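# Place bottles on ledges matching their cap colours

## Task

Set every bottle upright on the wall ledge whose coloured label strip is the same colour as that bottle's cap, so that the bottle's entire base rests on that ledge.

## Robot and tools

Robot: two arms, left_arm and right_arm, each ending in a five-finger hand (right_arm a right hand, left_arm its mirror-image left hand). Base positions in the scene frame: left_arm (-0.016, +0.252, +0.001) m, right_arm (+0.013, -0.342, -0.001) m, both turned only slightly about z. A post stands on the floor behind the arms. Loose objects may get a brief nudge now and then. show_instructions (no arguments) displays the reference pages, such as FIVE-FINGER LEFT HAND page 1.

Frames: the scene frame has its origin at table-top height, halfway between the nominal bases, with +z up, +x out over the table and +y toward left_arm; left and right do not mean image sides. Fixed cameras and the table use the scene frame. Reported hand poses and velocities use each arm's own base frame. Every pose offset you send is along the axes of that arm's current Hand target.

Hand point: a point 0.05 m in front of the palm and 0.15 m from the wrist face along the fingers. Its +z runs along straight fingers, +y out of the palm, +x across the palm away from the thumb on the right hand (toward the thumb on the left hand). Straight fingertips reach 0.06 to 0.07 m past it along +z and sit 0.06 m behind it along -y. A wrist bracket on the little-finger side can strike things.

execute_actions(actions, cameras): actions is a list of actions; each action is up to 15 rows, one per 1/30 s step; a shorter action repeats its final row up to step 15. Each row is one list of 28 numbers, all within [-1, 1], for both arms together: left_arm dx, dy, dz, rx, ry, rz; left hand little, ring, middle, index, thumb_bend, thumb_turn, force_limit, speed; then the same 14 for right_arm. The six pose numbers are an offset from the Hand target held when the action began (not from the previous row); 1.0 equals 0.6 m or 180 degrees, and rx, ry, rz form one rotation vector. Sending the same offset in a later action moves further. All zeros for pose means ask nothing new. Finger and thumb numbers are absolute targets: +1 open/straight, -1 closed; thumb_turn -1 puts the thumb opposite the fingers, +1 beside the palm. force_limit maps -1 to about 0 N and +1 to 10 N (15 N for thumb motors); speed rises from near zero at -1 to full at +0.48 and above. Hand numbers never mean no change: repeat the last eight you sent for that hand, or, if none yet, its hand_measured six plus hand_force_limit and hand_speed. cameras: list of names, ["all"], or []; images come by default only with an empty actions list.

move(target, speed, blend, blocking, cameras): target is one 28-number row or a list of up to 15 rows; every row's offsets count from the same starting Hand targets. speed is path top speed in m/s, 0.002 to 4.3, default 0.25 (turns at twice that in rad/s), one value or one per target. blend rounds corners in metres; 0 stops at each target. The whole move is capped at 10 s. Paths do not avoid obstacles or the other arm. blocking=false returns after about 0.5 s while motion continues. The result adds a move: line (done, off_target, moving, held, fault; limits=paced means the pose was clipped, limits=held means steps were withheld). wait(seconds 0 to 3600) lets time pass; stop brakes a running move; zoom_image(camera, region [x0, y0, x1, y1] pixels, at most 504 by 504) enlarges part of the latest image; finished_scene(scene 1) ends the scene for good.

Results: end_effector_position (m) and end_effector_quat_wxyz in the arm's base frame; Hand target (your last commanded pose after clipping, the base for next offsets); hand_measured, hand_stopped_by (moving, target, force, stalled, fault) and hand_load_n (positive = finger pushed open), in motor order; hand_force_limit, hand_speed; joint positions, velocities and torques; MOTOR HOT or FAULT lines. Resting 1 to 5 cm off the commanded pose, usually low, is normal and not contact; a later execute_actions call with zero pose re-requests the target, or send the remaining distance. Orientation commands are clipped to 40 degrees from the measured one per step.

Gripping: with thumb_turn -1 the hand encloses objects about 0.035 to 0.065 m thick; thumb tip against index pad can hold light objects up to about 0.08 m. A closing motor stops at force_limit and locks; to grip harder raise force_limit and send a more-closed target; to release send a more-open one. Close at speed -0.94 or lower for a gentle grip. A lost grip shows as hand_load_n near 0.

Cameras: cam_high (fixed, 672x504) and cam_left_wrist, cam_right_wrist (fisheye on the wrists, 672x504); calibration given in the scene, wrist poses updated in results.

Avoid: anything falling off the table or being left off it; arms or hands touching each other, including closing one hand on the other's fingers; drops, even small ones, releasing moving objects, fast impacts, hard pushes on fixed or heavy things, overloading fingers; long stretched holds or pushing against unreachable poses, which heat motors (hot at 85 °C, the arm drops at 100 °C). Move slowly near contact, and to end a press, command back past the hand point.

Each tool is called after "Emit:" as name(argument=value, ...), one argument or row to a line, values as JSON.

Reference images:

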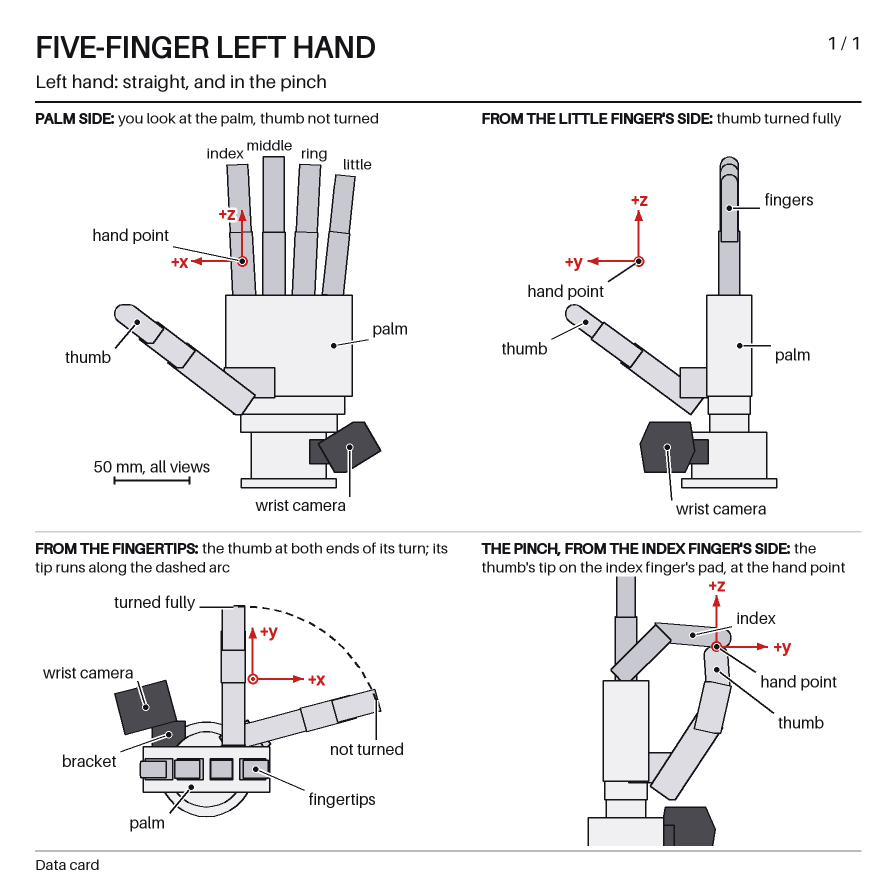

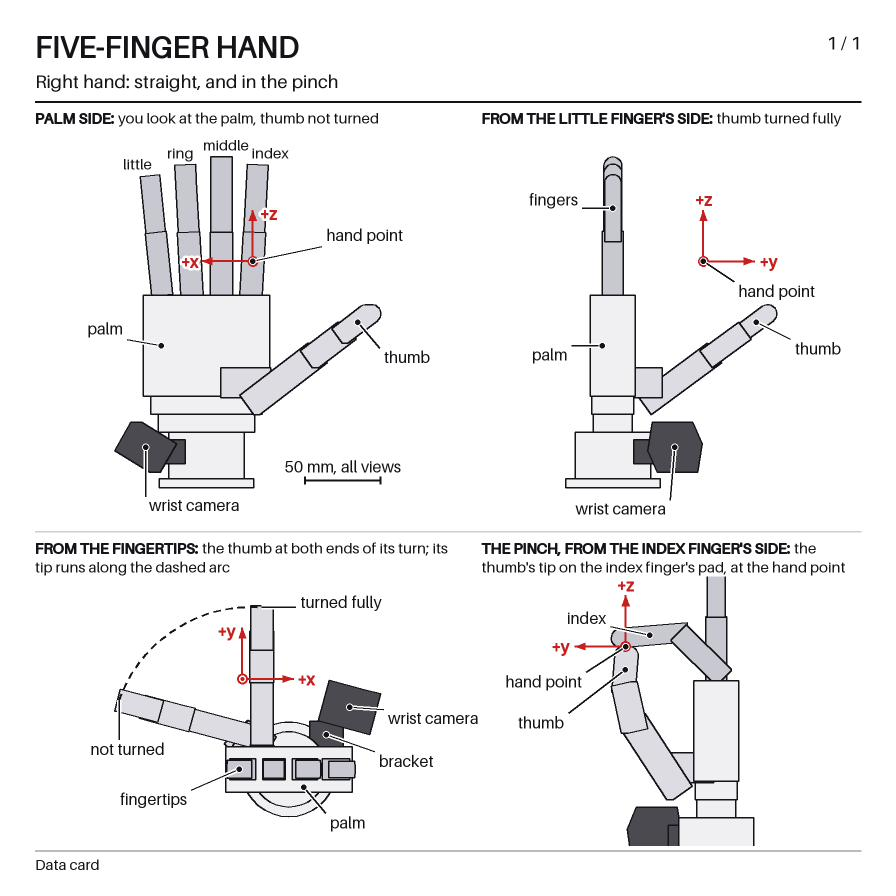

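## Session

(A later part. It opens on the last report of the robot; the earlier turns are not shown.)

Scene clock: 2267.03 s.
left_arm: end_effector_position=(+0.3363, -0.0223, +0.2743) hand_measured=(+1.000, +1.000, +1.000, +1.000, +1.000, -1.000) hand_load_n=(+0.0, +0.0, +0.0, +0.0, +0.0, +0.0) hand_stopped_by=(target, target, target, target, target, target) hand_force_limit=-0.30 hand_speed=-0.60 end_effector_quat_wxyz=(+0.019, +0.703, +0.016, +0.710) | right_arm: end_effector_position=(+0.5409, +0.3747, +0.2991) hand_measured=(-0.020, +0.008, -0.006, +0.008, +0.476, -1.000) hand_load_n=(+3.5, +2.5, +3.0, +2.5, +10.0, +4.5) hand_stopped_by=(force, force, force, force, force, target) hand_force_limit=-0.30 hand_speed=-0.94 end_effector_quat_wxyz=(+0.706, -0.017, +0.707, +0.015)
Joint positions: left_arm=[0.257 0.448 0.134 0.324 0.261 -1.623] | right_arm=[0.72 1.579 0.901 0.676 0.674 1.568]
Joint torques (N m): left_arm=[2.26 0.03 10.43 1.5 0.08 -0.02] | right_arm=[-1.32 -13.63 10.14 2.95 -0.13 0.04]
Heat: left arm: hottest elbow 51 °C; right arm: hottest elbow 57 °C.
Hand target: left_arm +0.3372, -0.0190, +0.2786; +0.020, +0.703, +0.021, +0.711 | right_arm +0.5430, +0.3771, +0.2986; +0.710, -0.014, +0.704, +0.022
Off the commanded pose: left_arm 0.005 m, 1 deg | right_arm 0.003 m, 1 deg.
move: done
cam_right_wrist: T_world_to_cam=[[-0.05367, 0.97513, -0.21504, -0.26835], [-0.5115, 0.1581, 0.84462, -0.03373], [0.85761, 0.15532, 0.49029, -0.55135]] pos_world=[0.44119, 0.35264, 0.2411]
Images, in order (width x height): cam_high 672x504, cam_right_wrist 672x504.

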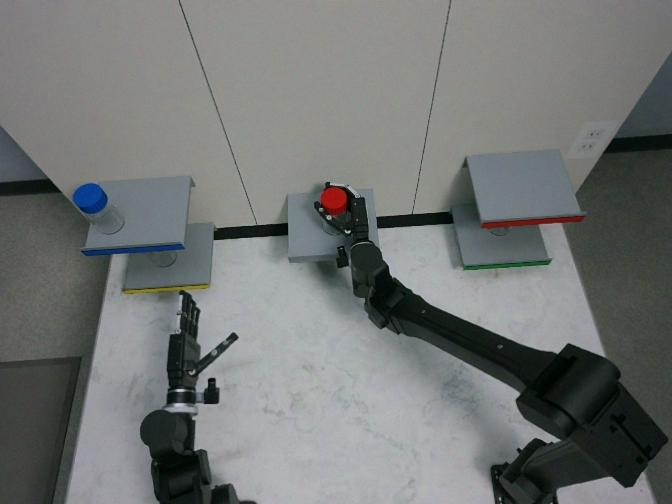

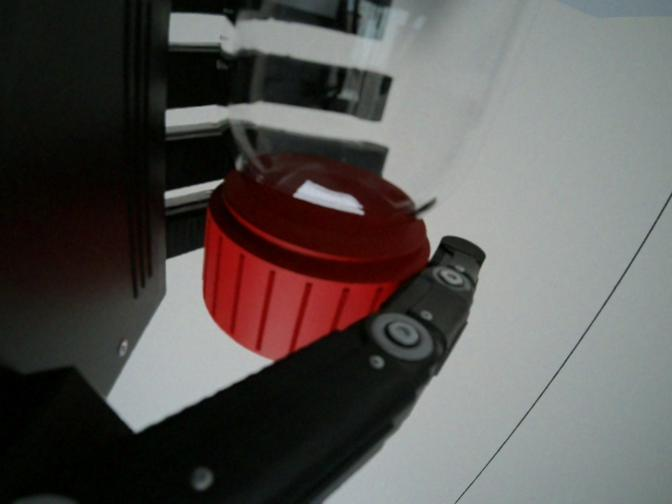

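Emit:
move(
  target=[0,0,0,0,0,0,1,1,1,1,1,-1,-0.3,-0.6,-0.183,0,-0.01,0,-0.012,0,-0.4,-0.4,-0.4,-0.4,-0.1,-1,-0.3,-0.94],
  speed=0.06,
  cameras=["cam_high"],
)

Emit:
zoom_image(
  camera="cam_high",
  region=[270, 140, 400, 250],
)

Scene clock: 2277.37 s.
left_arm: end_effector_position=(+0.3363, -0.0223, +0.2743) hand_measured=(+1.000, +1.000, +1.000, +1.000, +1.000, -1.000) hand_load_n=(+0.0, +0.0, +0.0, +0.0, +0.0, +0.0) hand_stopped_by=(target, target, target, target, target, target) hand_force_limit=-0.30 hand_speed=-0.60 end_effector_quat_wxyz=(+0.019, +0.703, +0.016, +0.710) | right_arm: end_effector_position=(+0.5342, +0.3711, +0.3561) hand_measured=(-0.020, +0.008, -0.006, +0.008, +0.476, -1.000) hand_load_n=(+4.0, +2.0, +3.0, +2.5, +10.0, +4.5) hand_stopped_by=(force, force, force, force, force, target) hand_force_limit=-0.30 hand_speed=-0.94 end_effector_quat_wxyz=(+0.700, -0.033, +0.714, +0.003)
Joint positions: left_arm=[0.257 0.448 0.134 0.324 0.261 -1.623] | right_arm=[0.72 1.453 0.96 0.466 0.668 1.545]
Joint torques (N m): left_arm=[2.26 -0.5 10.36 1.52 0.1 -0.01] | right_arm=[-0.91 -16.21 16.28 2.07 0.11 -0.03]
Heat: left arm: hottest elbow 51 °C; right arm: hottest elbow 57 °C.
Hand target: left_arm +0.3372, -0.0190, +0.2786; +0.020, +0.703, +0.021, +0.711 | right_arm +0.5361, +0.3756, +0.4083; +0.723, -0.014, +0.691, +0.022
Off the commanded pose: left_arm 0.005 m, 1 deg | right_arm 0.052 m, 5 deg.
move: off_target (right_arm)

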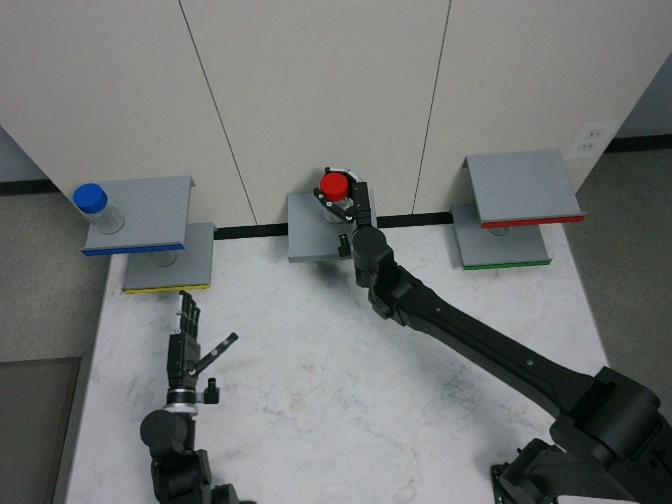

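Scaled by 3.877 from the camera's image (finer frame: 960x720).

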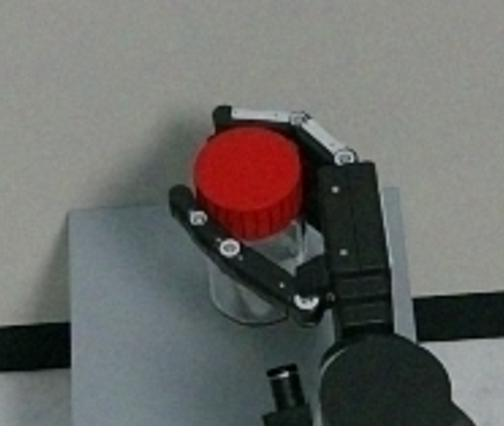

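Emit:
move(
  target=[0,0,0,0,0,0,1,1,1,1,1,-1,-0.3,-0.6,-0.0115,0,-0.2585,0,0,0,-0.4,-0.4,-0.4,-0.4,-0.1,-1,-0.3,-0.94],
  speed=0.1,
)

Scene clock: 2293.73 s.
left_arm: end_effector_position=(+0.3363, -0.0223, +0.2743) hand_measured=(+1.000, +1.000, +1.000, +1.000, +1.000, -1.000) hand_load_n=(+0.0, +0.0, +0.0, +0.0, +0.0, +0.0) hand_stopped_by=(target, target, target, target, target, target) hand_force_limit=-0.30 hand_speed=-0.60 end_effector_quat_wxyz=(+0.019, +0.703, +0.016, +0.710) | right_arm: end_effector_position=(+0.3842, +0.3730, +0.3909) hand_measured=(-0.020, +0.008, -0.006, +0.008, +0.476, -1.000) hand_load_n=(+3.5, +2.0, +3.0, +2.5, +10.5, +4.5) hand_stopped_by=(force, force, force, force, force, target) hand_force_limit=-0.30 hand_speed=-0.94 end_effector_quat_wxyz=(+0.716, -0.025, +0.697, +0.015)
Joint positions: left_arm=[0.257 0.448 0.134 0.324 0.261 -1.623] | right_arm=[0.999 1.165 0.753 0.457 0.941 1.518]
Joint torques (N m): left_arm=[2.2 -0.21 10.37 1.68 0.09 -0.05] | right_arm=[-0.62 -11.16 11.89 1.87 0.16 -0.02]
Heat: left arm: hottest elbow 51 °C; right arm: hottest elbow 59 °C.
Hand target: left_arm +0.3372, -0.0190, +0.2786; +0.020, +0.703, +0.021, +0.711 | right_arm +0.3811, +0.3676, +0.4081; +0.723, -0.014, +0.691, +0.022
Off the commanded pose: left_arm 0.005 m, 1 deg | right_arm 0.018 m, 2 deg.
move: off_target (right_arm)

Emit:
move(
  target=[
    [0,0,0,0,0,0,1,1,1,1,1,-1,-0.3,-0.6,-0.08,-0.1,-0.005,0,0,0,-0.4,-0.4,-0.4,-0.4,-0.1,-1,-0.3,-0.94],
    [0,0,0,0,0,0,1,1,1,1,1,-1,-0.3,-0.6,-0.092,-0.698,-0.0318,0,0,0,-0.4,-0.4,-0.4,-0.4,-0.1,-1,-0.3,-0.94],
  ],
  speed=0.16,
  blend=0.02,
  cameras=["cam_high"],
)

Emit:
zoom_image(
  camera="cam_high",
  region=[430, 130, 600, 290],
)

Scene clock: 2307.07 s.
left_arm: end_effector_position=(+0.3363, -0.0223, +0.2743) hand_measured=(+1.000, +1.000, +1.000, +1.000, +1.000, -1.000) hand_load_n=(+0.0, +0.0, +0.0, +0.0, +0.0, -0.5) hand_stopped_by=(target, target, target, target, target, target) hand_force_limit=-0.30 hand_speed=-0.60 end_effector_quat_wxyz=(+0.019, +0.703, +0.016, +0.710) | right_arm: end_effector_position=(+0.3821, -0.0526, +0.4207) hand_measured=(-0.020, +0.008, -0.006, +0.008, +0.476, -1.000) hand_load_n=(+3.5, +2.5, +3.0, +2.5, +10.0, +4.5) hand_stopped_by=(force, force, force, force, force, target) hand_force_limit=-0.30 hand_speed=-0.94 end_effector_quat_wxyz=(+0.699, -0.004, +0.714, +0.028)
Joint positions: left_arm=[0.257 0.448 0.134 0.324 0.261 -1.623] | right_arm=[-0.563 0.68 0.608 0.047 -0.608 1.59]
Joint torques (N m): left_arm=[2.26 -0.15 10.48 1.58 0.09 -0.04] | right_arm=[-1.55 -2.61 16.61 3.22 -0.24 0.2]
Heat: left arm: hottest elbow 51 °C; right arm: hottest elbow 60 °C.
Hand target: left_arm +0.3372, -0.0190, +0.2786; +0.020, +0.703, +0.021, +0.711 | right_arm +0.3810, -0.0523, +0.4580; +0.723, -0.014, +0.691, +0.022
Off the commanded pose: left_arm 0.005 m, 1 deg | right_arm 0.037 m, 4 deg.
move: off_target (right_arm)

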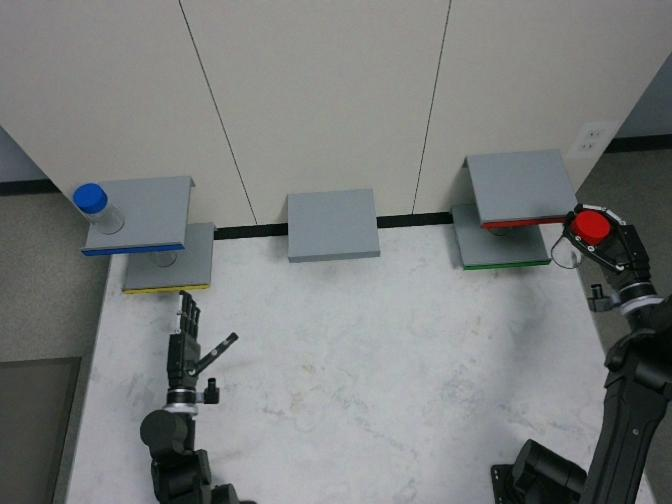

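Scaled by 2.965 from the camera's image (finer frame: 960x720).

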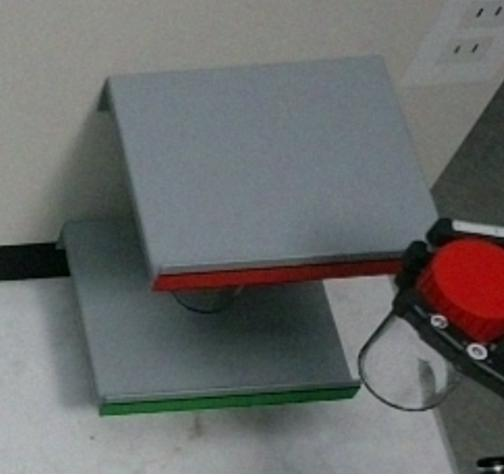

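Emit:
move(
  target=[
    [0,0,0,0,0,0,1,1,1,1,1,-1,-0.3,-0.6,-0.058,0.025,0,0,0,0,-0.4,-0.4,-0.4,-0.4,-0.1,-1,-0.3,-0.94],
    [0,0,0,0,0,0,1,1,1,1,1,-1,-0.3,-0.6,-0.06,0.025,0.075,0,0,0,-0.4,-0.4,-0.4,-0.4,-0.1,-1,-0.3,-0.94],
  ],
  speed=0.08,
  cameras=["cam_high"],
)

Emit:
zoom_image(
  camera="cam_high",
  region=[450, 110, 620, 270],
)

Scene clock: 2329.87 s.
left_arm: end_effector_position=(+0.3363, -0.0223, +0.2743) hand_measured=(+1.000, +1.000, +1.000, +1.000, +1.000, -1.000) hand_load_n=(+0.0, -0.5, +0.0, +0.0, +0.0, -0.5) hand_stopped_by=(target, target, target, target, target, target) hand_force_limit=-0.30 hand_speed=-0.60 end_effector_quat_wxyz=(+0.019, +0.703, +0.016, +0.710) | right_arm: end_effector_position=(+0.4223, -0.0380, +0.4493) hand_measured=(-0.020, +0.008, -0.006, +0.008, +0.476, -1.000) hand_load_n=(+3.5, +2.0, +2.5, +2.5, +10.5, +4.5) hand_stopped_by=(force, force, force, force, force, target) hand_force_limit=-0.30 hand_speed=-0.94 end_effector_quat_wxyz=(+0.693, -0.002, +0.720, +0.030)
Joint positions: left_arm=[0.257 0.448 0.134 0.324 0.261 -1.623] | right_arm=[-0.429 0.77 0.727 0.001 -0.475 1.591]
Joint torques (N m): left_arm=[2.08 -0.21 10.33 1.58 0.07 -0.04] | right_arm=[-0.44 -3.66 18.09 3.32 0.13 0.11]
Heat: left arm: hottest elbow 51 °C; right arm: hottest elbow 63 °C.
Hand target: left_arm +0.3372, -0.0190, +0.2786; +0.020, +0.703, +0.021, +0.711 | right_arm +0.4235, -0.0355, +0.4962; +0.723, -0.014, +0.691, +0.022
Off the commanded pose: left_arm 0.005 m, 1 deg | right_arm 0.047 m, 5 deg.
move: off_target (right_arm)

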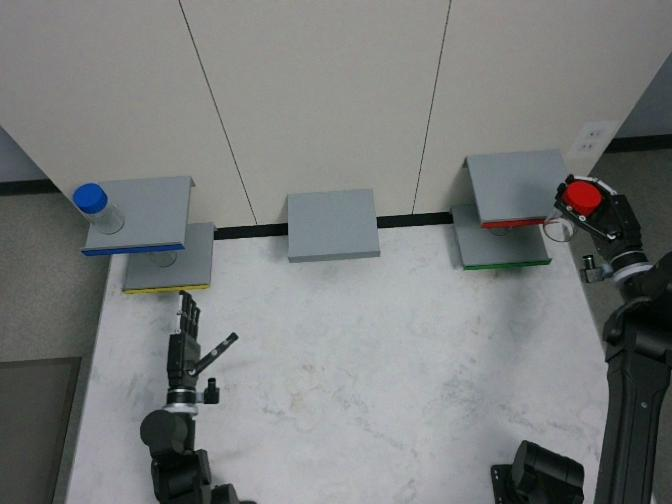

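Scaled by 2.965 from the camera's image (finer frame: 960x720).

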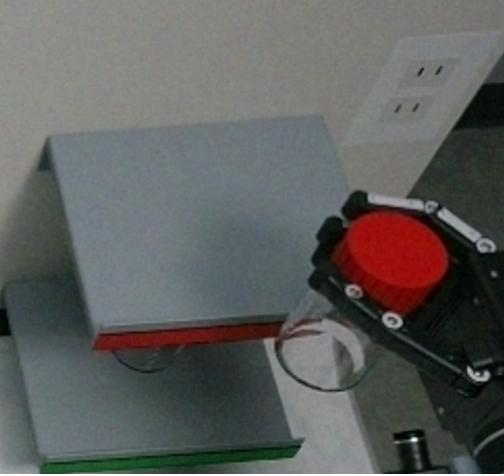

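Emit:
move(
  target=[
    [0,0,0,0,0,0,1,1,1,1,1,-1,-0.3,-0.6,-0.045,0.025,0.0,0,-0.01,-0.012,-0.4,-0.4,-0.4,-0.4,-0.1,-1,-0.3,-0.94],
  ],
  speed=0.08,
  cameras=["cam_high"],
)

Emit:
zoom_image(
  camera="cam_high",
  region=[450, 110, 620, 270],
)

Scene clock: 2349.87 s.
left_arm: end_effector_position=(+0.3363, -0.0223, +0.2743) hand_measured=(+1.000, +1.000, +1.000, +1.000, +1.000, -1.000) hand_load_n=(+0.0, +0.0, +0.0, +0.0, +0.0, +0.0) hand_stopped_by=(target, target, target, target, target, target) hand_force_limit=-0.30 hand_speed=-0.60 end_effector_quat_wxyz=(+0.019, +0.703, +0.016, +0.710) | right_arm: end_effector_position=(+0.4260, -0.0236, +0.4791) hand_measured=(-0.020, +0.008, -0.006, +0.008, +0.476, -1.000) hand_load_n=(+3.5, +2.0, +3.0, +2.5, +10.5, +4.5) hand_stopped_by=(force, force, force, force, force, target) hand_force_limit=-0.30 hand_speed=-0.94 end_effector_quat_wxyz=(+0.710, -0.017, +0.704, +0.020)
Joint positions: left_arm=[0.257 0.448 0.134 0.324 0.261 -1.623] | right_arm=[-0.377 0.77 0.778 0.001 -0.43 1.579]
Joint torques (N m): left_arm=[1.96 -0.32 10.45 1.48 0.08 -0.03] | right_arm=[-0.44 -4.89 18.07 2.13 0.17 -0.03]
Heat: left arm: hottest elbow 51 °C; right arm: hottest elbow 71 °C.
Hand target: left_arm +0.3372, -0.0190, +0.2786; +0.020, +0.703, +0.021, +0.711 | right_arm +0.4215, -0.0208, +0.5233; +0.734, -0.027, +0.679, +0.009
Off the commanded pose: left_arm 0.005 m, 1 deg | right_arm 0.045 m, 4 deg.
move: off_target (right_arm)

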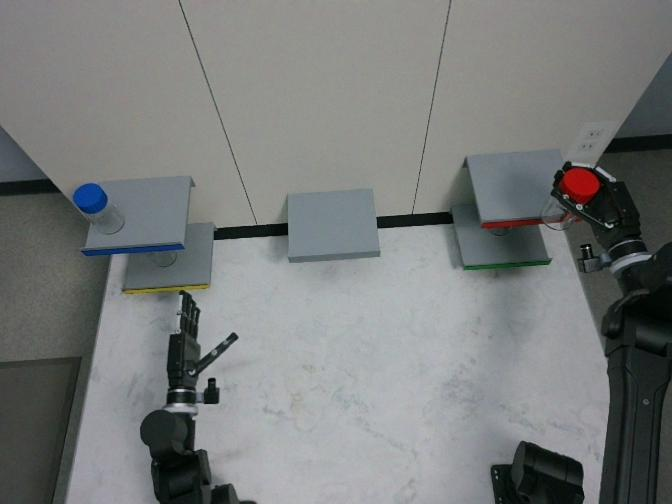

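Scaled by 2.965 from the camera's image (finer frame: 960x720).

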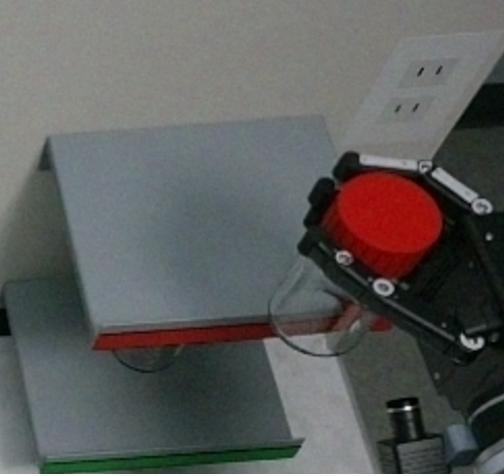

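Emit:
move(
  target=[
    [0,0,0,0,0,0,1,1,1,1,1,-1,-0.3,-0.6,0.0023,0,0.249,0,0,0,-0.4,-0.4,-0.4,-0.4,-0.1,-1,-0.3,-0.94],
  ],
  speed=0.1,
  cameras=["cam_high"],
)

Emit:
zoom_image(
  camera="cam_high",
  region=[450, 90, 620, 250],
)

Scene clock: 2363.40 s.
left_arm: end_effector_position=(+0.3363, -0.0223, +0.2743) hand_measured=(+1.000, +1.000, +1.000, +1.000, +1.000, -1.000) hand_load_n=(+0.0, +0.0, +0.0, +0.0, +0.0, +0.0) hand_stopped_by=(target, target, target, target, target, target) hand_force_limit=-0.30 hand_speed=-0.60 end_effector_quat_wxyz=(+0.019, +0.703, +0.016, +0.710) | right_arm: end_effector_position=(+0.5667, -0.0161, +0.4862) hand_measured=(-0.020, +0.008, -0.006, +0.008, +0.476, -1.000) hand_load_n=(+3.5, +2.0, +3.0, +3.0, +10.0, +4.5) hand_stopped_by=(force, force, force, force, force, target) hand_force_limit=-0.30 hand_speed=-0.94 end_effector_quat_wxyz=(+0.703, -0.018, +0.711, +0.017)
Joint positions: left_arm=[0.257 0.448 0.134 0.324 0.261 -1.623] | right_arm=[-0.224 1.157 1.037 0.107 -0.274 1.565]
Joint torques (N m): left_arm=[2.37 -0.26 10.45 1.58 0.07 -0.06] | right_arm=[-0.44 -9.76 18.14 3.43 0.16 -0.02]
Heat: left arm: hottest elbow 51 °C; right arm: hottest elbow 74 °C.
Hand target: left_arm +0.3372, -0.0190, +0.2786; +0.020, +0.703, +0.021, +0.711 | right_arm +0.5704, -0.0133, +0.5335; +0.734, -0.027, +0.679, +0.009
Off the commanded pose: left_arm 0.005 m, 1 deg | right_arm 0.048 m, 5 deg.
move: off_target (right_arm)

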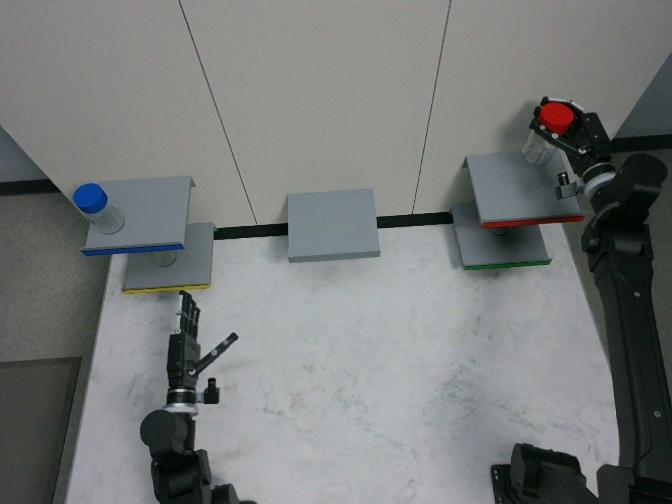

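Scaled by 2.965 from the camera's image (finer frame: 960x720).

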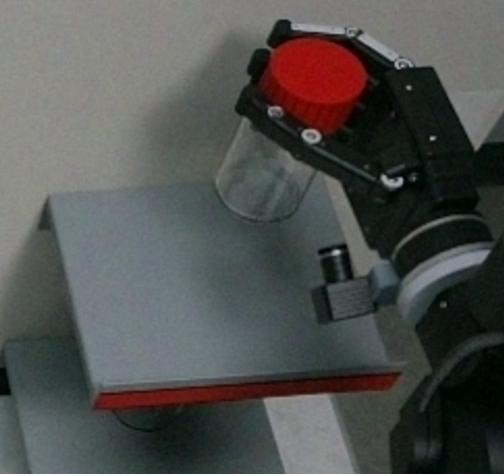

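Emit:
move(
  target=[
    [0,0,0,0,0,0,1,1,1,1,1,-1,-0.3,-0.6,0.133,0.0037,-0.0102,0,0,0,-0.4,-0.4,-0.4,-0.4,-0.1,-1,-0.3,-0.94],
  ],
  speed=0.08,
  cameras=["cam_high"],
)

Emit:
zoom_image(
  camera="cam_high",
  region=[450, 90, 620, 250],
)

Scene clock: 2377.63 s.
left_arm: end_effector_position=(+0.3363, -0.0223, +0.2743) hand_measured=(+1.000, +1.000, +1.000, +1.000, +1.000, -1.000) hand_load_n=(+0.0, +0.0, +0.0, +0.0, +0.0, +0.0) hand_stopped_by=(target, target, target, target, target, target) hand_force_limit=-0.30 hand_speed=-0.60 end_effector_quat_wxyz=(+0.019, +0.703, +0.016, +0.710) | right_arm: end_effector_position=(+0.5693, -0.0169, +0.4392) hand_measured=(-0.020, +0.008, -0.006, +0.008, +0.476, -1.000) hand_load_n=(+3.5, +2.0, +3.0, +3.0, +10.5, +4.5) hand_stopped_by=(force, force, force, force, force, target) hand_force_limit=-0.30 hand_speed=-0.94 end_effector_quat_wxyz=(+0.720, -0.023, +0.694, +0.011)
Joint positions: left_arm=[0.257 0.448 0.134 0.324 0.261 -1.623] | right_arm=[-0.224 1.203 0.914 0.326 -0.272 1.564]
Joint torques (N m): left_arm=[2.14 -0.32 10.37 1.63 0.08 -0.04] | right_arm=[-0.44 -10.29 12.93 3.43 0.18 -0.02]
Heat: left arm: hottest elbow 51 °C; right arm: hottest elbow 79 °C.
Hand target: left_arm +0.3372, -0.0190, +0.2786; +0.020, +0.703, +0.021, +0.711 | right_arm +0.5704, -0.0132, +0.4534; +0.734, -0.027, +0.679, +0.009
Off the commanded pose: left_arm 0.005 m, 1 deg | right_arm 0.015 m, 2 deg.
move: off_target (right_arm)

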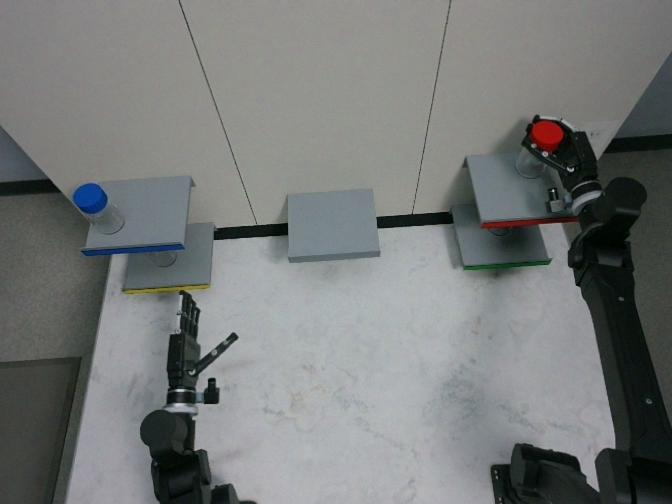

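Scaled by 2.965 from the camera's image (finer frame: 960x720).

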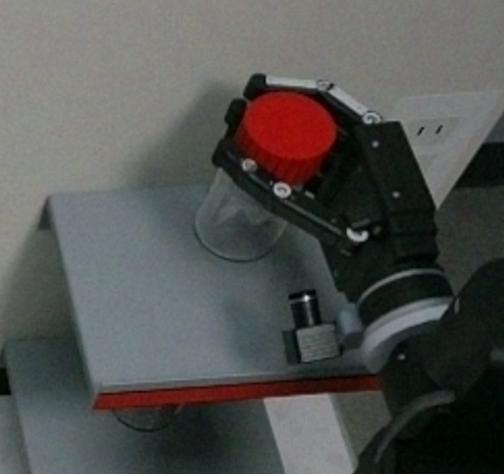

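Emit:
move(
  target=[
    [0,0,0,0,0,0,1,1,1,1,1,-1,-0.3,-0.6,0.068,0.002,-0.0051,0,0.009,0.004,-0.4,-0.4,-0.4,-0.4,-0.1,-1,-0.3,-0.94],
  ],
  speed=0.06,
  cameras=["cam_high"],
)

Emit:
zoom_image(
  camera="cam_high",
  region=[450, 90, 620, 250],
)

Scene clock: 2389.60 s.
left_arm: end_effector_position=(+0.3363, -0.0223, +0.2743) hand_measured=(+1.000, +1.000, +1.000, +1.000, +1.000, -1.000) hand_load_n=(+0.0, +0.0, +0.0, +0.0, +0.0, +0.0) hand_stopped_by=(target, target, target, target, target, target) hand_force_limit=-0.30 hand_speed=-0.60 end_effector_quat_wxyz=(+0.019, +0.703, +0.016, +0.710) | right_arm: end_effector_position=(+0.5688, -0.0168, +0.3981) hand_measured=(-0.020, +0.008, -0.006, +0.008, +0.476, -1.000) hand_load_n=(+3.5, +2.0, +3.0, +3.0, +10.5, +4.5) hand_stopped_by=(force, force, force, force, force, target) hand_force_limit=-0.30 hand_speed=-0.94 end_effector_quat_wxyz=(+0.710, -0.020, +0.704, +0.014)
Joint positions: left_arm=[0.257 0.448 0.134 0.324 0.261 -1.623] | right_arm=[-0.224 1.232 0.844 0.397 -0.272 1.564]
Joint torques (N m): left_arm=[2.14 -0.21 10.33 1.54 0.06 -0.02] | right_arm=[-0.44 -10.29 12.52 3.44 0.17 0.03]
Heat: left arm: hottest elbow 51 °C; right arm: hottest elbow 75 °C.
Hand target: left_arm +0.3372, -0.0190, +0.2786; +0.020, +0.703, +0.021, +0.711 | right_arm +0.5705, -0.0131, +0.4125; +0.724, -0.022, +0.689, +0.013
Off the commanded pose: left_arm 0.005 m, 1 deg | right_arm 0.015 m, 2 deg.
move: off_target (right_arm)

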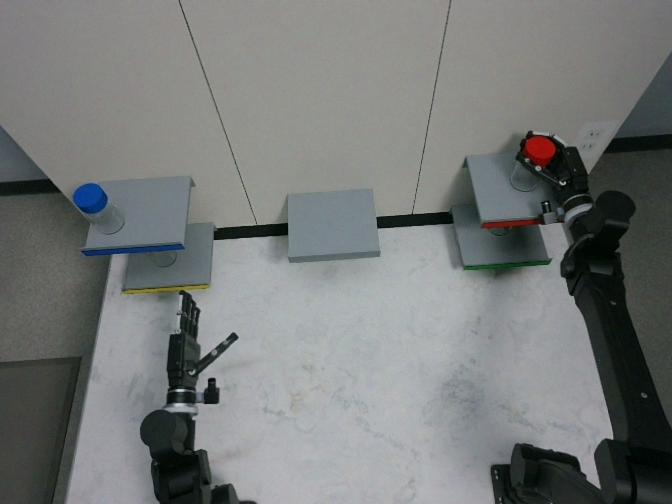

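Scaled by 2.965 from the camera's image (finer frame: 960x720).

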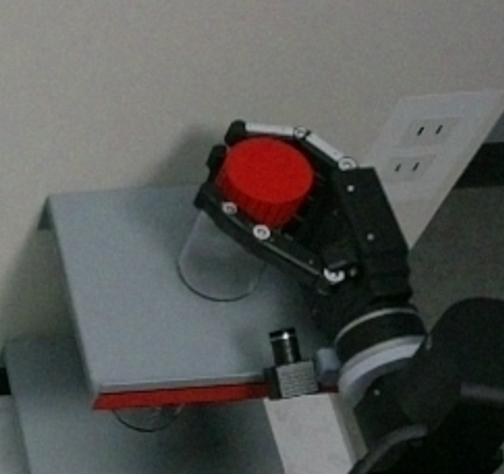

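Emit:
move(
  target=[
    [0.004,0,-0.024,0,0.001,0,-0.4,-0.4,-0.4,-0.4,-0.1,-1,-0.3,-0.94,0.0,0,-0.025,0,0.002,0.002,-0.4,-0.4,-0.4,-0.4,-0.1,-1,-0.3,-0.94],
  ],
  speed=0.05,
)

Scene clock: 2421.63 s.
left_arm: end_effector_position=(+0.3232, -0.0234, +0.2749) hand_measured=(+0.114, +0.114, +0.114, +0.114, +0.544, -1.000) hand_load_n=(+0.0, +0.0, +0.0, +0.0, +0.0, +0.0) hand_stopped_by=(moving, moving, moving, moving, moving, target) hand_force_limit=-0.30 hand_speed=-0.94 end_effector_quat_wxyz=(+0.021, +0.704, +0.014, +0.709) | right_arm: end_effector_position=(+0.5617, -0.0162, +0.3936) hand_measured=(-0.020, +0.008, -0.006, +0.008, +0.476, -1.000) hand_load_n=(+3.5, +2.0, +3.0, +2.5, +10.5, +4.5) hand_stopped_by=(force, force, force, force, force, target) hand_force_limit=-0.30 hand_speed=-0.94 end_effector_quat_wxyz=(+0.708, -0.018, +0.705, +0.012)
Joint positions: left_arm=[0.282 0.342 0.125 0.225 0.292 -1.623] | right_arm=[-0.224 1.214 0.819 0.399 -0.266 1.564]
Joint torques (N m): left_arm=[1.85 -0.09 10.5 1.62 0.04 -0.05] | right_arm=[-1.26 -12.22 11.88 2.74 -0.2 0.08]
Heat: left arm: hottest elbow 50 °C; right arm: hottest elbow 67 °C.
Hand target: left_arm +0.3228, -0.0189, +0.2808; +0.020, +0.702, +0.021, +0.712 | right_arm +0.5556, -0.0139, +0.4117; +0.722, -0.020, +0.692, +0.015
Off the commanded pose: left_arm 0.007 m, 1 deg | right_arm 0.019 m, 2 deg.
move: moving (left_arm; no rest 5 s after the path's end), off_target (right_arm)

Emit:
move(
  target=[
    [0,0,0,0,0,0,1,1,1,1,1,-1,-0.3,-0.6,0.0133,0,0,0,0.001,0,-0.4,-0.4,-0.4,-0.4,-0.1,-1,-0.3,-0.94],
  ],
  speed=0.05,
  cameras=["cam_high"],
)

Emit:
zoom_image(
  camera="cam_high",
  region=[450, 90, 620, 250],
)

Scene clock: 2429.73 s.
left_arm: end_effector_position=(+0.3231, -0.0237, +0.2749) hand_measured=(+1.000, +1.000, +1.000, +1.000, +1.000, -1.000) hand_load_n=(+0.0, +0.0, +0.0, +0.0, +0.0, -0.5) hand_stopped_by=(target, target, target, target, target, target) hand_force_limit=-0.30 hand_speed=-0.60 end_effector_quat_wxyz=(+0.022, +0.704, +0.013, +0.709) | right_arm: end_effector_position=(+0.5606, -0.0160, +0.3930) hand_measured=(-0.020, +0.008, -0.006, +0.008, +0.476, -1.000) hand_load_n=(+3.5, +2.5, +3.0, +2.5, +10.5, +4.0) hand_stopped_by=(force, force, force, force, force, target) hand_force_limit=-0.30 hand_speed=-0.94 end_effector_quat_wxyz=(+0.711, -0.018, +0.703, +0.012)
Joint positions: left_arm=[0.282 0.342 0.125 0.225 0.294 -1.623] | right_arm=[-0.224 1.214 0.813 0.411 -0.266 1.564]
Joint torques (N m): left_arm=[2.14 0.21 10.43 1.58 0.02 -0.04] | right_arm=[-1.26 -11.4 11.23 2.96 -0.2 0.07]
Heat: left arm: hottest elbow 49 °C; right arm: hottest elbow 67 °C.
Hand target: left_arm +0.3228, -0.0189, +0.2808; +0.020, +0.702, +0.021, +0.712 | right_arm +0.5559, -0.0139, +0.4038; +0.721, -0.020, +0.693, +0.015
Off the commanded pose: left_arm 0.008 m, 1 deg | right_arm 0.012 m, 2 deg.
move: off_target (right_arm)

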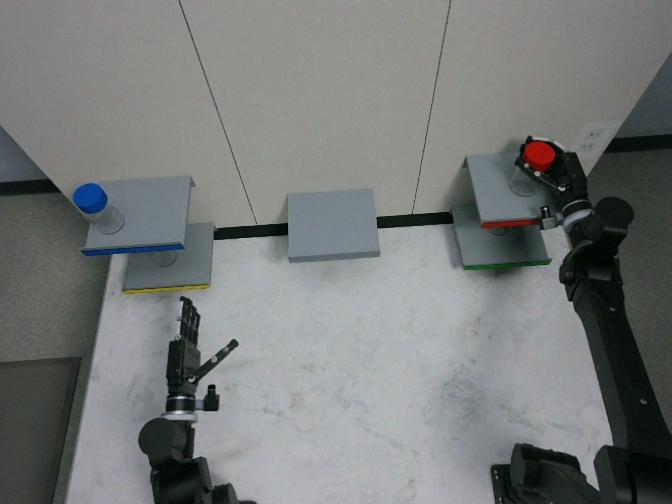

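Scaled by 2.965 from the camera's image (finer frame: 960x720).

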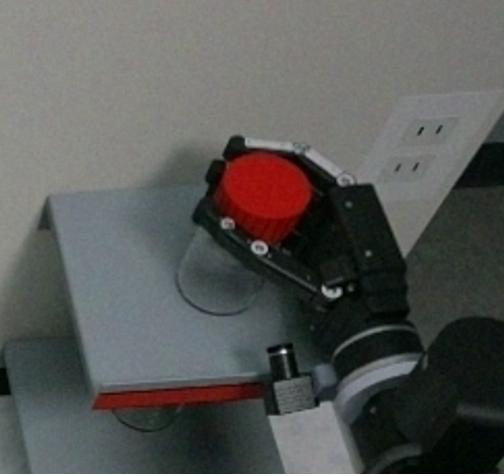

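Emit:
move(
  target=[
    [0,0,0,0,0,0,1,1,1,1,1,-1,-0.3,-0.6,0.01,0,0,0,0,0,-0.4,-0.4,-0.4,-0.4,-0.1,-1,-0.3,-0.94],
  ],
  speed=0.05,
)

Scene clock: 2434.97 s.
left_arm: end_effector_position=(+0.3231, -0.0237, +0.2749) hand_measured=(+1.000, +1.000, +1.000, +1.000, +1.000, -1.000) hand_load_n=(+0.0, +0.0, +0.0, +0.0, +0.0, -0.5) hand_stopped_by=(target, target, target, target, target, target) hand_force_limit=-0.30 hand_speed=-0.60 end_effector_quat_wxyz=(+0.022, +0.704, +0.013, +0.709) | right_arm: end_effector_position=(+0.5588, -0.0156, +0.3927) hand_measured=(-0.020, +0.008, -0.006, +0.008, +0.476, -1.000) hand_load_n=(+3.5, +2.5, +3.0, +2.5, +10.5, +4.0) hand_stopped_by=(force, force, force, force, force, target) hand_force_limit=-0.30 hand_speed=-0.94 end_effector_quat_wxyz=(+0.715, -0.019, +0.699, +0.010)
Joint positions: left_arm=[0.282 0.342 0.125 0.225 0.294 -1.623] | right_arm=[-0.224 1.214 0.804 0.432 -0.266 1.564]
Joint torques (N m): left_arm=[1.85 0.26 10.51 1.48 0.03 -0.04] | right_arm=[-1.26 -10.58 11 2.88 -0.19 0.07]
Heat: left arm: hottest elbow 49 °C; right arm: hottest elbow 66 °C.
Hand target: left_arm +0.3228, -0.0189, +0.2808; +0.020, +0.702, +0.021, +0.712 | right_arm +0.5561, -0.0140, +0.3978; +0.721, -0.020, +0.693, +0.015
Off the commanded pose: left_arm 0.008 m, 1 deg | right_arm 0.006 m, 1 deg.
move: done

Emit:
move(
  target=[
    [0,0,0,0,0,0,1,1,1,1,1,-1,-0.3,-0.6,-0.003,0,0,0,0.007,0,-0.4,-0.4,-0.4,-0.4,-0.1,-1,-0.3,-0.94],
  ],
  speed=0.05,
  cameras=["cam_high"],
)

Emit:
zoom_image(
  camera="cam_high",
  region=[450, 90, 620, 250],
)

Scene clock: 2448.13 s.
left_arm: end_effector_position=(+0.3231, -0.0237, +0.2749) hand_measured=(+1.000, +1.000, +1.000, +1.000, +1.000, -1.000) hand_load_n=(+0.0, +0.0, +0.0, +0.0, +0.0, +0.0) hand_stopped_by=(target, target, target, target, target, target) hand_force_limit=-0.30 hand_speed=-0.60 end_effector_quat_wxyz=(+0.022, +0.704, +0.013, +0.709) | right_arm: end_effector_position=(+0.5577, -0.0153, +0.3926) hand_measured=(-0.020, +0.008, -0.006, +0.008, +0.476, -1.000) hand_load_n=(+4.0, +2.5, +3.0, +2.5, +10.0, +4.0) hand_stopped_by=(force, force, force, force, force, target) hand_force_limit=-0.30 hand_speed=-0.94 end_effector_quat_wxyz=(+0.712, -0.019, +0.702, +0.011)
Joint positions: left_arm=[0.282 0.342 0.125 0.225 0.294 -1.623] | right_arm=[-0.224 1.207 0.804 0.418 -0.266 1.564]
Joint torques (N m): left_arm=[1.9 0.15 10.36 1.55 0.04 -0.06] | right_arm=[-1.26 -11.05 12.15 1.52 -0.21 0.02]
Heat: left arm: hottest elbow 48 °C; right arm: hottest elbow 63 °C.
Hand target: left_arm +0.3228, -0.0189, +0.2808; +0.020, +0.702, +0.021, +0.712 | right_arm +0.5561, -0.0140, +0.3996; +0.713, -0.020, +0.701, +0.015
Off the commanded pose: left_arm 0.008 m, 1 deg | right_arm 0.007 m, 1 deg.
move: done

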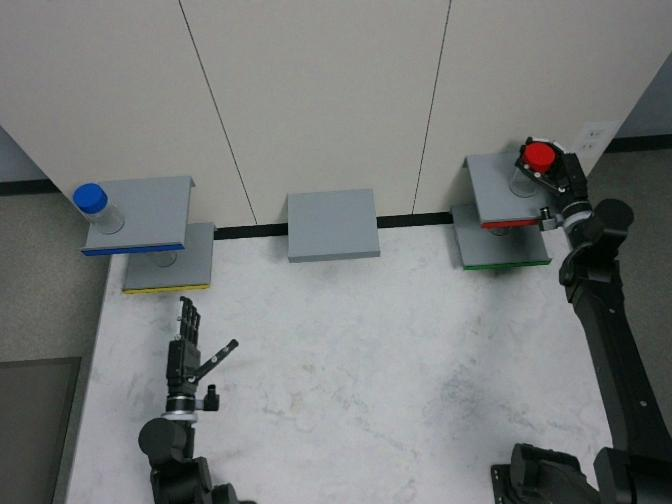

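Scaled by 2.965 from the camera's image (finer frame: 960x720).

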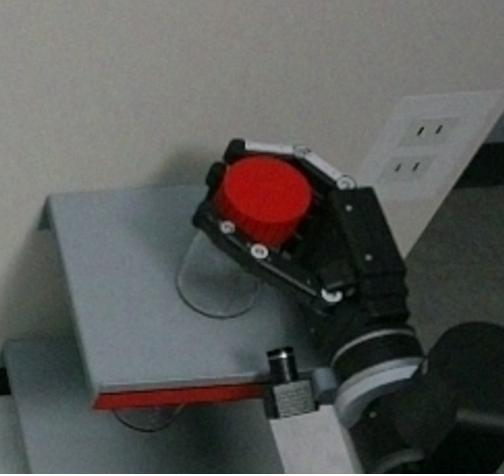

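Emit:
move(
  target=[
    [0,0,0,0,0,0,1,1,1,1,1,-1,-0.3,-0.6,0,0,0,0,0,0,0.15,0.15,0.12,0.12,0.6,-1,-0.3,-0.9],
  ],
  speed=0.05,
  cameras=["cam_high"],
)

Emit:
zoom_image(
  camera="cam_high",
  region=[450, 90, 620, 250],
)

Scene clock: 2460.03 s.
left_arm: end_effector_position=(+0.3231, -0.0237, +0.2749) hand_measured=(+1.000, +1.000, +1.000, +1.000, +1.000, -1.000) hand_load_n=(+0.0, +0.0, +0.0, +0.0, +0.0, +0.0) hand_stopped_by=(target, target, target, target, target, target) hand_force_limit=-0.30 hand_speed=-0.60 end_effector_quat_wxyz=(+0.022, +0.704, +0.013, +0.709) | right_arm: end_effector_position=(+0.5569, -0.0098, +0.3915) hand_measured=(+0.150, +0.150, +0.120, +0.120, +0.600, -1.000) hand_load_n=(+0.0, +0.0, +0.0, -0.5, +0.0, +0.0) hand_stopped_by=(target, target, target, target, target, target) hand_force_limit=-0.30 hand_speed=-0.90 end_effector_quat_wxyz=(+0.710, -0.024, +0.704, +0.018)
Joint positions: left_arm=[0.282 0.342 0.125 0.225 0.294 -1.623] | right_arm=[-0.218 1.206 0.804 0.411 -0.277 1.564]
Joint torques (N m): left_arm=[1.96 -0.03 10.41 1.58 0.04 -0.06] | right_arm=[-1.26 -10.75 12.18 1.83 -0.06 0.01]
Heat: left arm: hottest elbow 48 °C; right arm: hottest elbow 62 °C.
Hand target: left_arm +0.3228, -0.0189, +0.2808; +0.020, +0.702, +0.021, +0.712 | right_arm +0.5561, -0.0140, +0.3996; +0.713, -0.020, +0.701, +0.015
Off the commanded pose: left_arm 0.008 m, 1 deg | right_arm 0.009 m, 1 deg.
move: done

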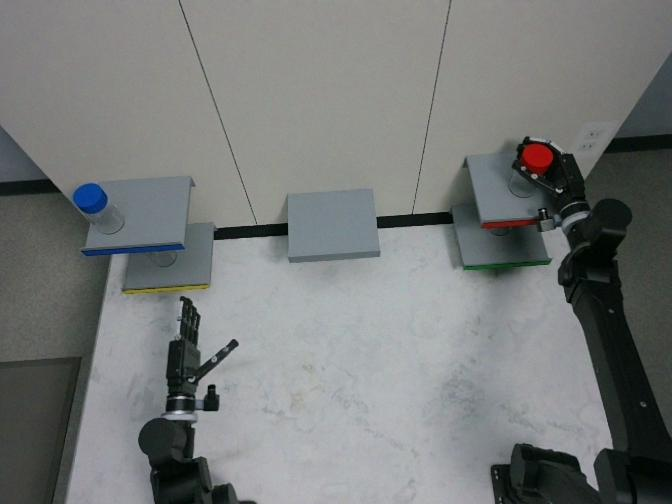

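Scaled by 2.965 from the camera's image (finer frame: 960x720).

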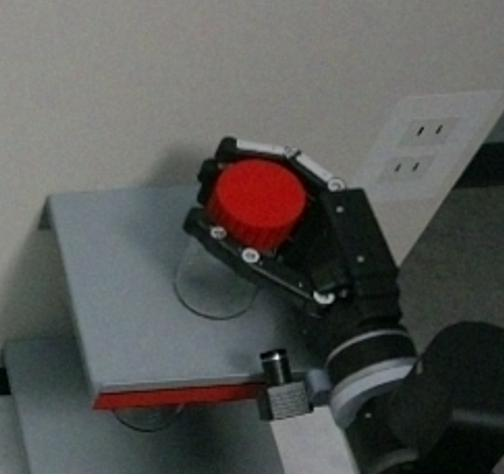

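Emit:
move(
  target=[
    [0,0,0,0,0,0,1,1,1,1,1,-1,-0.3,-0.6,0,-0.009,0,0,0,0,0.2,0.2,0.2,0.2,0.7,-1,-0.3,-0.9],
  ],
  speed=0.04,
  cameras=["cam_high"],
)

Emit:
zoom_image(
  camera="cam_high",
  region=[450, 90, 620, 250],
)

Scene clock: 2469.13 s.
left_arm: end_effector_position=(+0.3231, -0.0237, +0.2749) hand_measured=(+1.000, +1.000, +1.000, +1.000, +1.000, -1.000) hand_load_n=(+0.0, +0.0, +0.0, +0.0, +0.0, +0.0) hand_stopped_by=(target, target, target, target, target, target) hand_force_limit=-0.30 hand_speed=-0.60 end_effector_quat_wxyz=(+0.022, +0.704, +0.013, +0.709) | right_arm: end_effector_position=(+0.5565, -0.0149, +0.3915) hand_measured=(+0.200, +0.200, +0.200, +0.200, +0.700, -1.000) hand_load_n=(+0.0, +0.0, +0.0, +0.0, +0.0, +0.0) hand_stopped_by=(target, target, target, target, target, target) hand_force_limit=-0.30 hand_speed=-0.90 end_effector_quat_wxyz=(+0.710, -0.022, +0.704, +0.015)
Joint positions: left_arm=[0.282 0.342 0.125 0.225 0.294 -1.623] | right_arm=[-0.228 1.206 0.804 0.411 -0.281 1.564]
Joint torques (N m): left_arm=[2.14 0.03 10.41 1.58 0.07 -0.06] | right_arm=[-1.49 -10.34 12.49 1.87 -0.19 0.01]
Heat: left arm: hottest elbow 48 °C; right arm: hottest elbow 61 °C.
Hand target: left_arm +0.3228, -0.0189, +0.2808; +0.020, +0.702, +0.021, +0.712 | right_arm +0.5563, -0.0193, +0.3996; +0.713, -0.020, +0.701, +0.015
Off the commanded pose: left_arm 0.008 m, 1 deg | right_arm 0.009 m, 1 deg.
move: done

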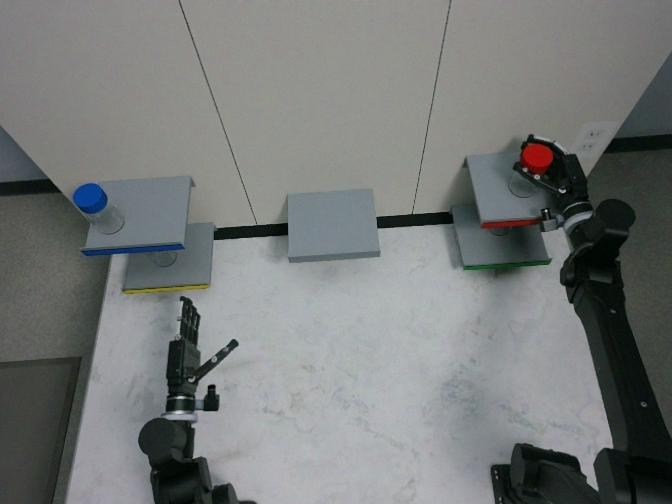

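Scaled by 2.965 from the camera's image (finer frame: 960x720).

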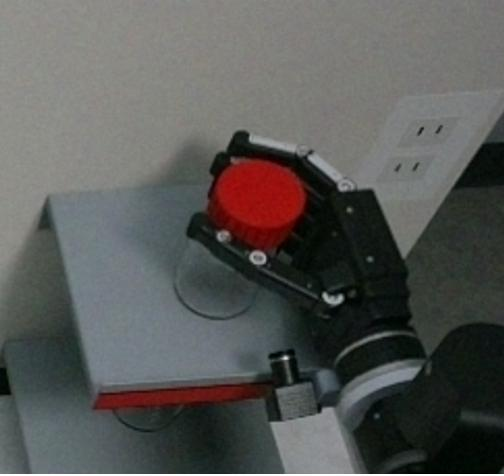

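Emit:
move(
  target=[
    [0,0,0,0,0,0,1,1,1,1,1,-1,-0.3,-0.6,0,0,0,0,0,0,0.6,0.6,0.6,0.6,1,-1,-0.3,-0.7],
    [0,0,0,0,0,0,1,1,1,1,1,-1,-0.3,-0.6,0,0,-0.02,0,0,0,1,1,1,1,1,-1,-0.3,-0.6],
  ],
  speed=0.08,
  cameras=["cam_high","cam_right_wrist"],
)

Emit:
zoom_image(
  camera="cam_high",
  region=[450, 90, 620, 250],
)

Scene clock: 2479.23 s.
left_arm: end_effector_position=(+0.3231, -0.0237, +0.2749) hand_measured=(+1.000, +1.000, +1.000, +1.000, +1.000, -1.000) hand_load_n=(+0.0, +0.0, +0.0, +0.5, +0.0, -0.5) hand_stopped_by=(target, target, target, target, target, target) hand_force_limit=-0.30 hand_speed=-0.60 end_effector_quat_wxyz=(+0.022, +0.704, +0.013, +0.709) | right_arm: end_effector_position=(+0.5483, -0.0165, +0.3928) hand_measured=(+1.000, +1.000, +1.000, +1.000, +1.000, -1.000) hand_load_n=(+0.0, +0.0, +0.0, +0.0, +0.0, +0.0) hand_stopped_by=(target, target, target, target, target, target) hand_force_limit=-0.30 hand_speed=-0.60 end_effector_quat_wxyz=(+0.710, -0.022, +0.703, +0.015)
Joint positions: left_arm=[0.282 0.342 0.125 0.225 0.294 -1.623] | right_arm=[-0.238 1.183 0.789 0.405 -0.291 1.564]
Joint torques (N m): left_arm=[2.43 -0.44 10.45 1.68 0.06 -0.05] | right_arm=[-1.55 -10.99 11.48 1.8 -0.15 0]
Heat: left arm: hottest elbow 48 °C; right arm: hottest elbow 61 °C.
Hand target: left_arm +0.3228, -0.0189, +0.2808; +0.020, +0.702, +0.021, +0.712 | right_arm +0.5444, -0.0199, +0.3994; +0.713, -0.020, +0.701, +0.015
Off the commanded pose: left_arm 0.008 m, 1 deg | right_arm 0.008 m, 0 deg.
move: done
cam_right_wrist: T_world_to_cam=[[-0.05859, 0.97345, -0.22129, 0.13882], [-0.52255, 0.15897, 0.83766, -0.03845], [0.85059, 0.16472, 0.49936, -0.54242]] pos_world=[0.44942, -0.03968, 0.33379]

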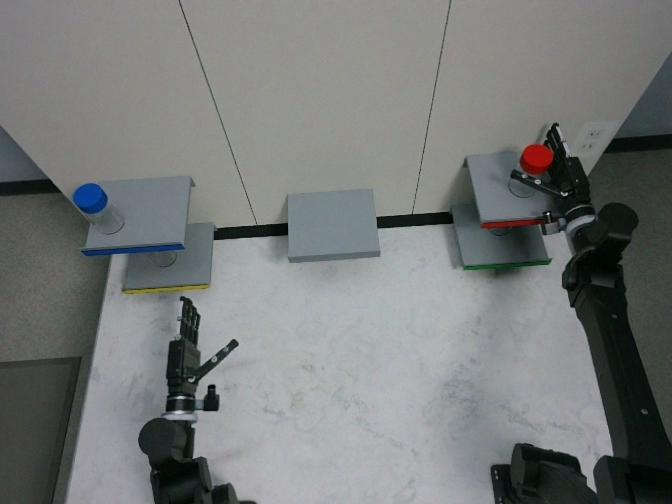

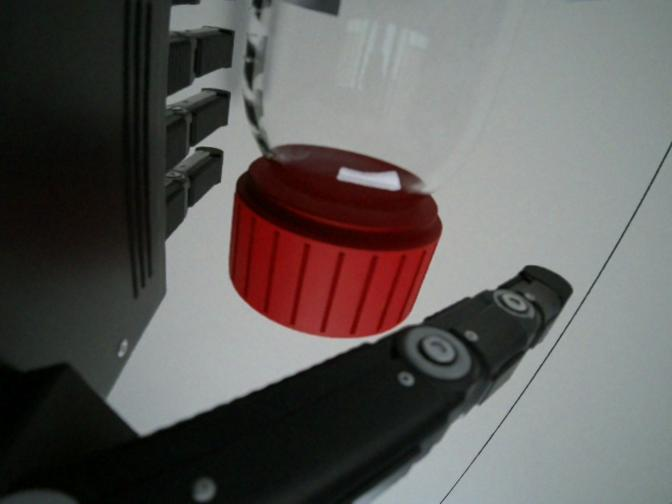

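Scaled by 2.965 from the camera's image (finer frame: 960x720).

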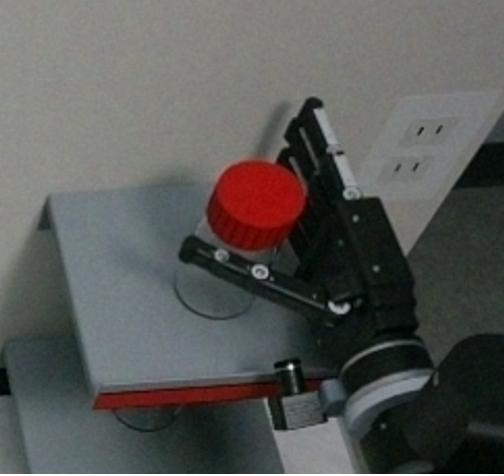

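Emit:
move(
  target=[
    [0,0,0,0,0,0,1,1,1,1,1,-1,-0.3,-0.6,-0.08,-0.009,0,0,0,0,1,1,1,1,1,-1,-0.3,-0.6],
  ],
  speed=0.08,
)

Scene clock: 2485.87 s.
left_arm: end_effector_position=(+0.3231, -0.0237, +0.2749) hand_measured=(+1.000, +1.000, +1.000, +1.000, +1.000, -1.000) hand_load_n=(+0.0, +0.0, +0.0, +0.0, +0.0, +0.0) hand_stopped_by=(target, target, target, target, target, target) hand_force_limit=-0.30 hand_speed=-0.60 end_effector_quat_wxyz=(+0.022, +0.704, +0.013, +0.709) | right_arm: end_effector_position=(+0.5426, -0.0203, +0.4156) hand_measured=(+1.000, +1.000, +1.000, +1.000, +1.000, -1.000) hand_load_n=(+0.0, +0.0, +0.0, +0.0, +0.0, +0.0) hand_stopped_by=(target, target, target, target, target, target) hand_force_limit=-0.30 hand_speed=-0.60 end_effector_quat_wxyz=(+0.697, -0.018, +0.717, +0.019)
Joint positions: left_arm=[0.282 0.342 0.125 0.225 0.294 -1.623] | right_arm=[-0.252 1.132 0.841 0.262 -0.304 1.564]
Joint torques (N m): left_arm=[2.49 -0.21 10.47 1.57 0.03 -0.05] | right_arm=[-1.55 -10.05 16.13 1.84 -0.21 0]
Heat: left arm: hottest elbow 47 °C; right arm: hottest elbow 62 °C.
Hand target: left_arm +0.3228, -0.0189, +0.2808; +0.020, +0.702, +0.021, +0.712 | right_arm +0.5438, -0.0250, +0.4474; +0.713, -0.020, +0.701, +0.015
Off the commanded pose: left_arm 0.008 m, 1 deg | right_arm 0.032 m, 3 deg.
move: off_target (right_arm)


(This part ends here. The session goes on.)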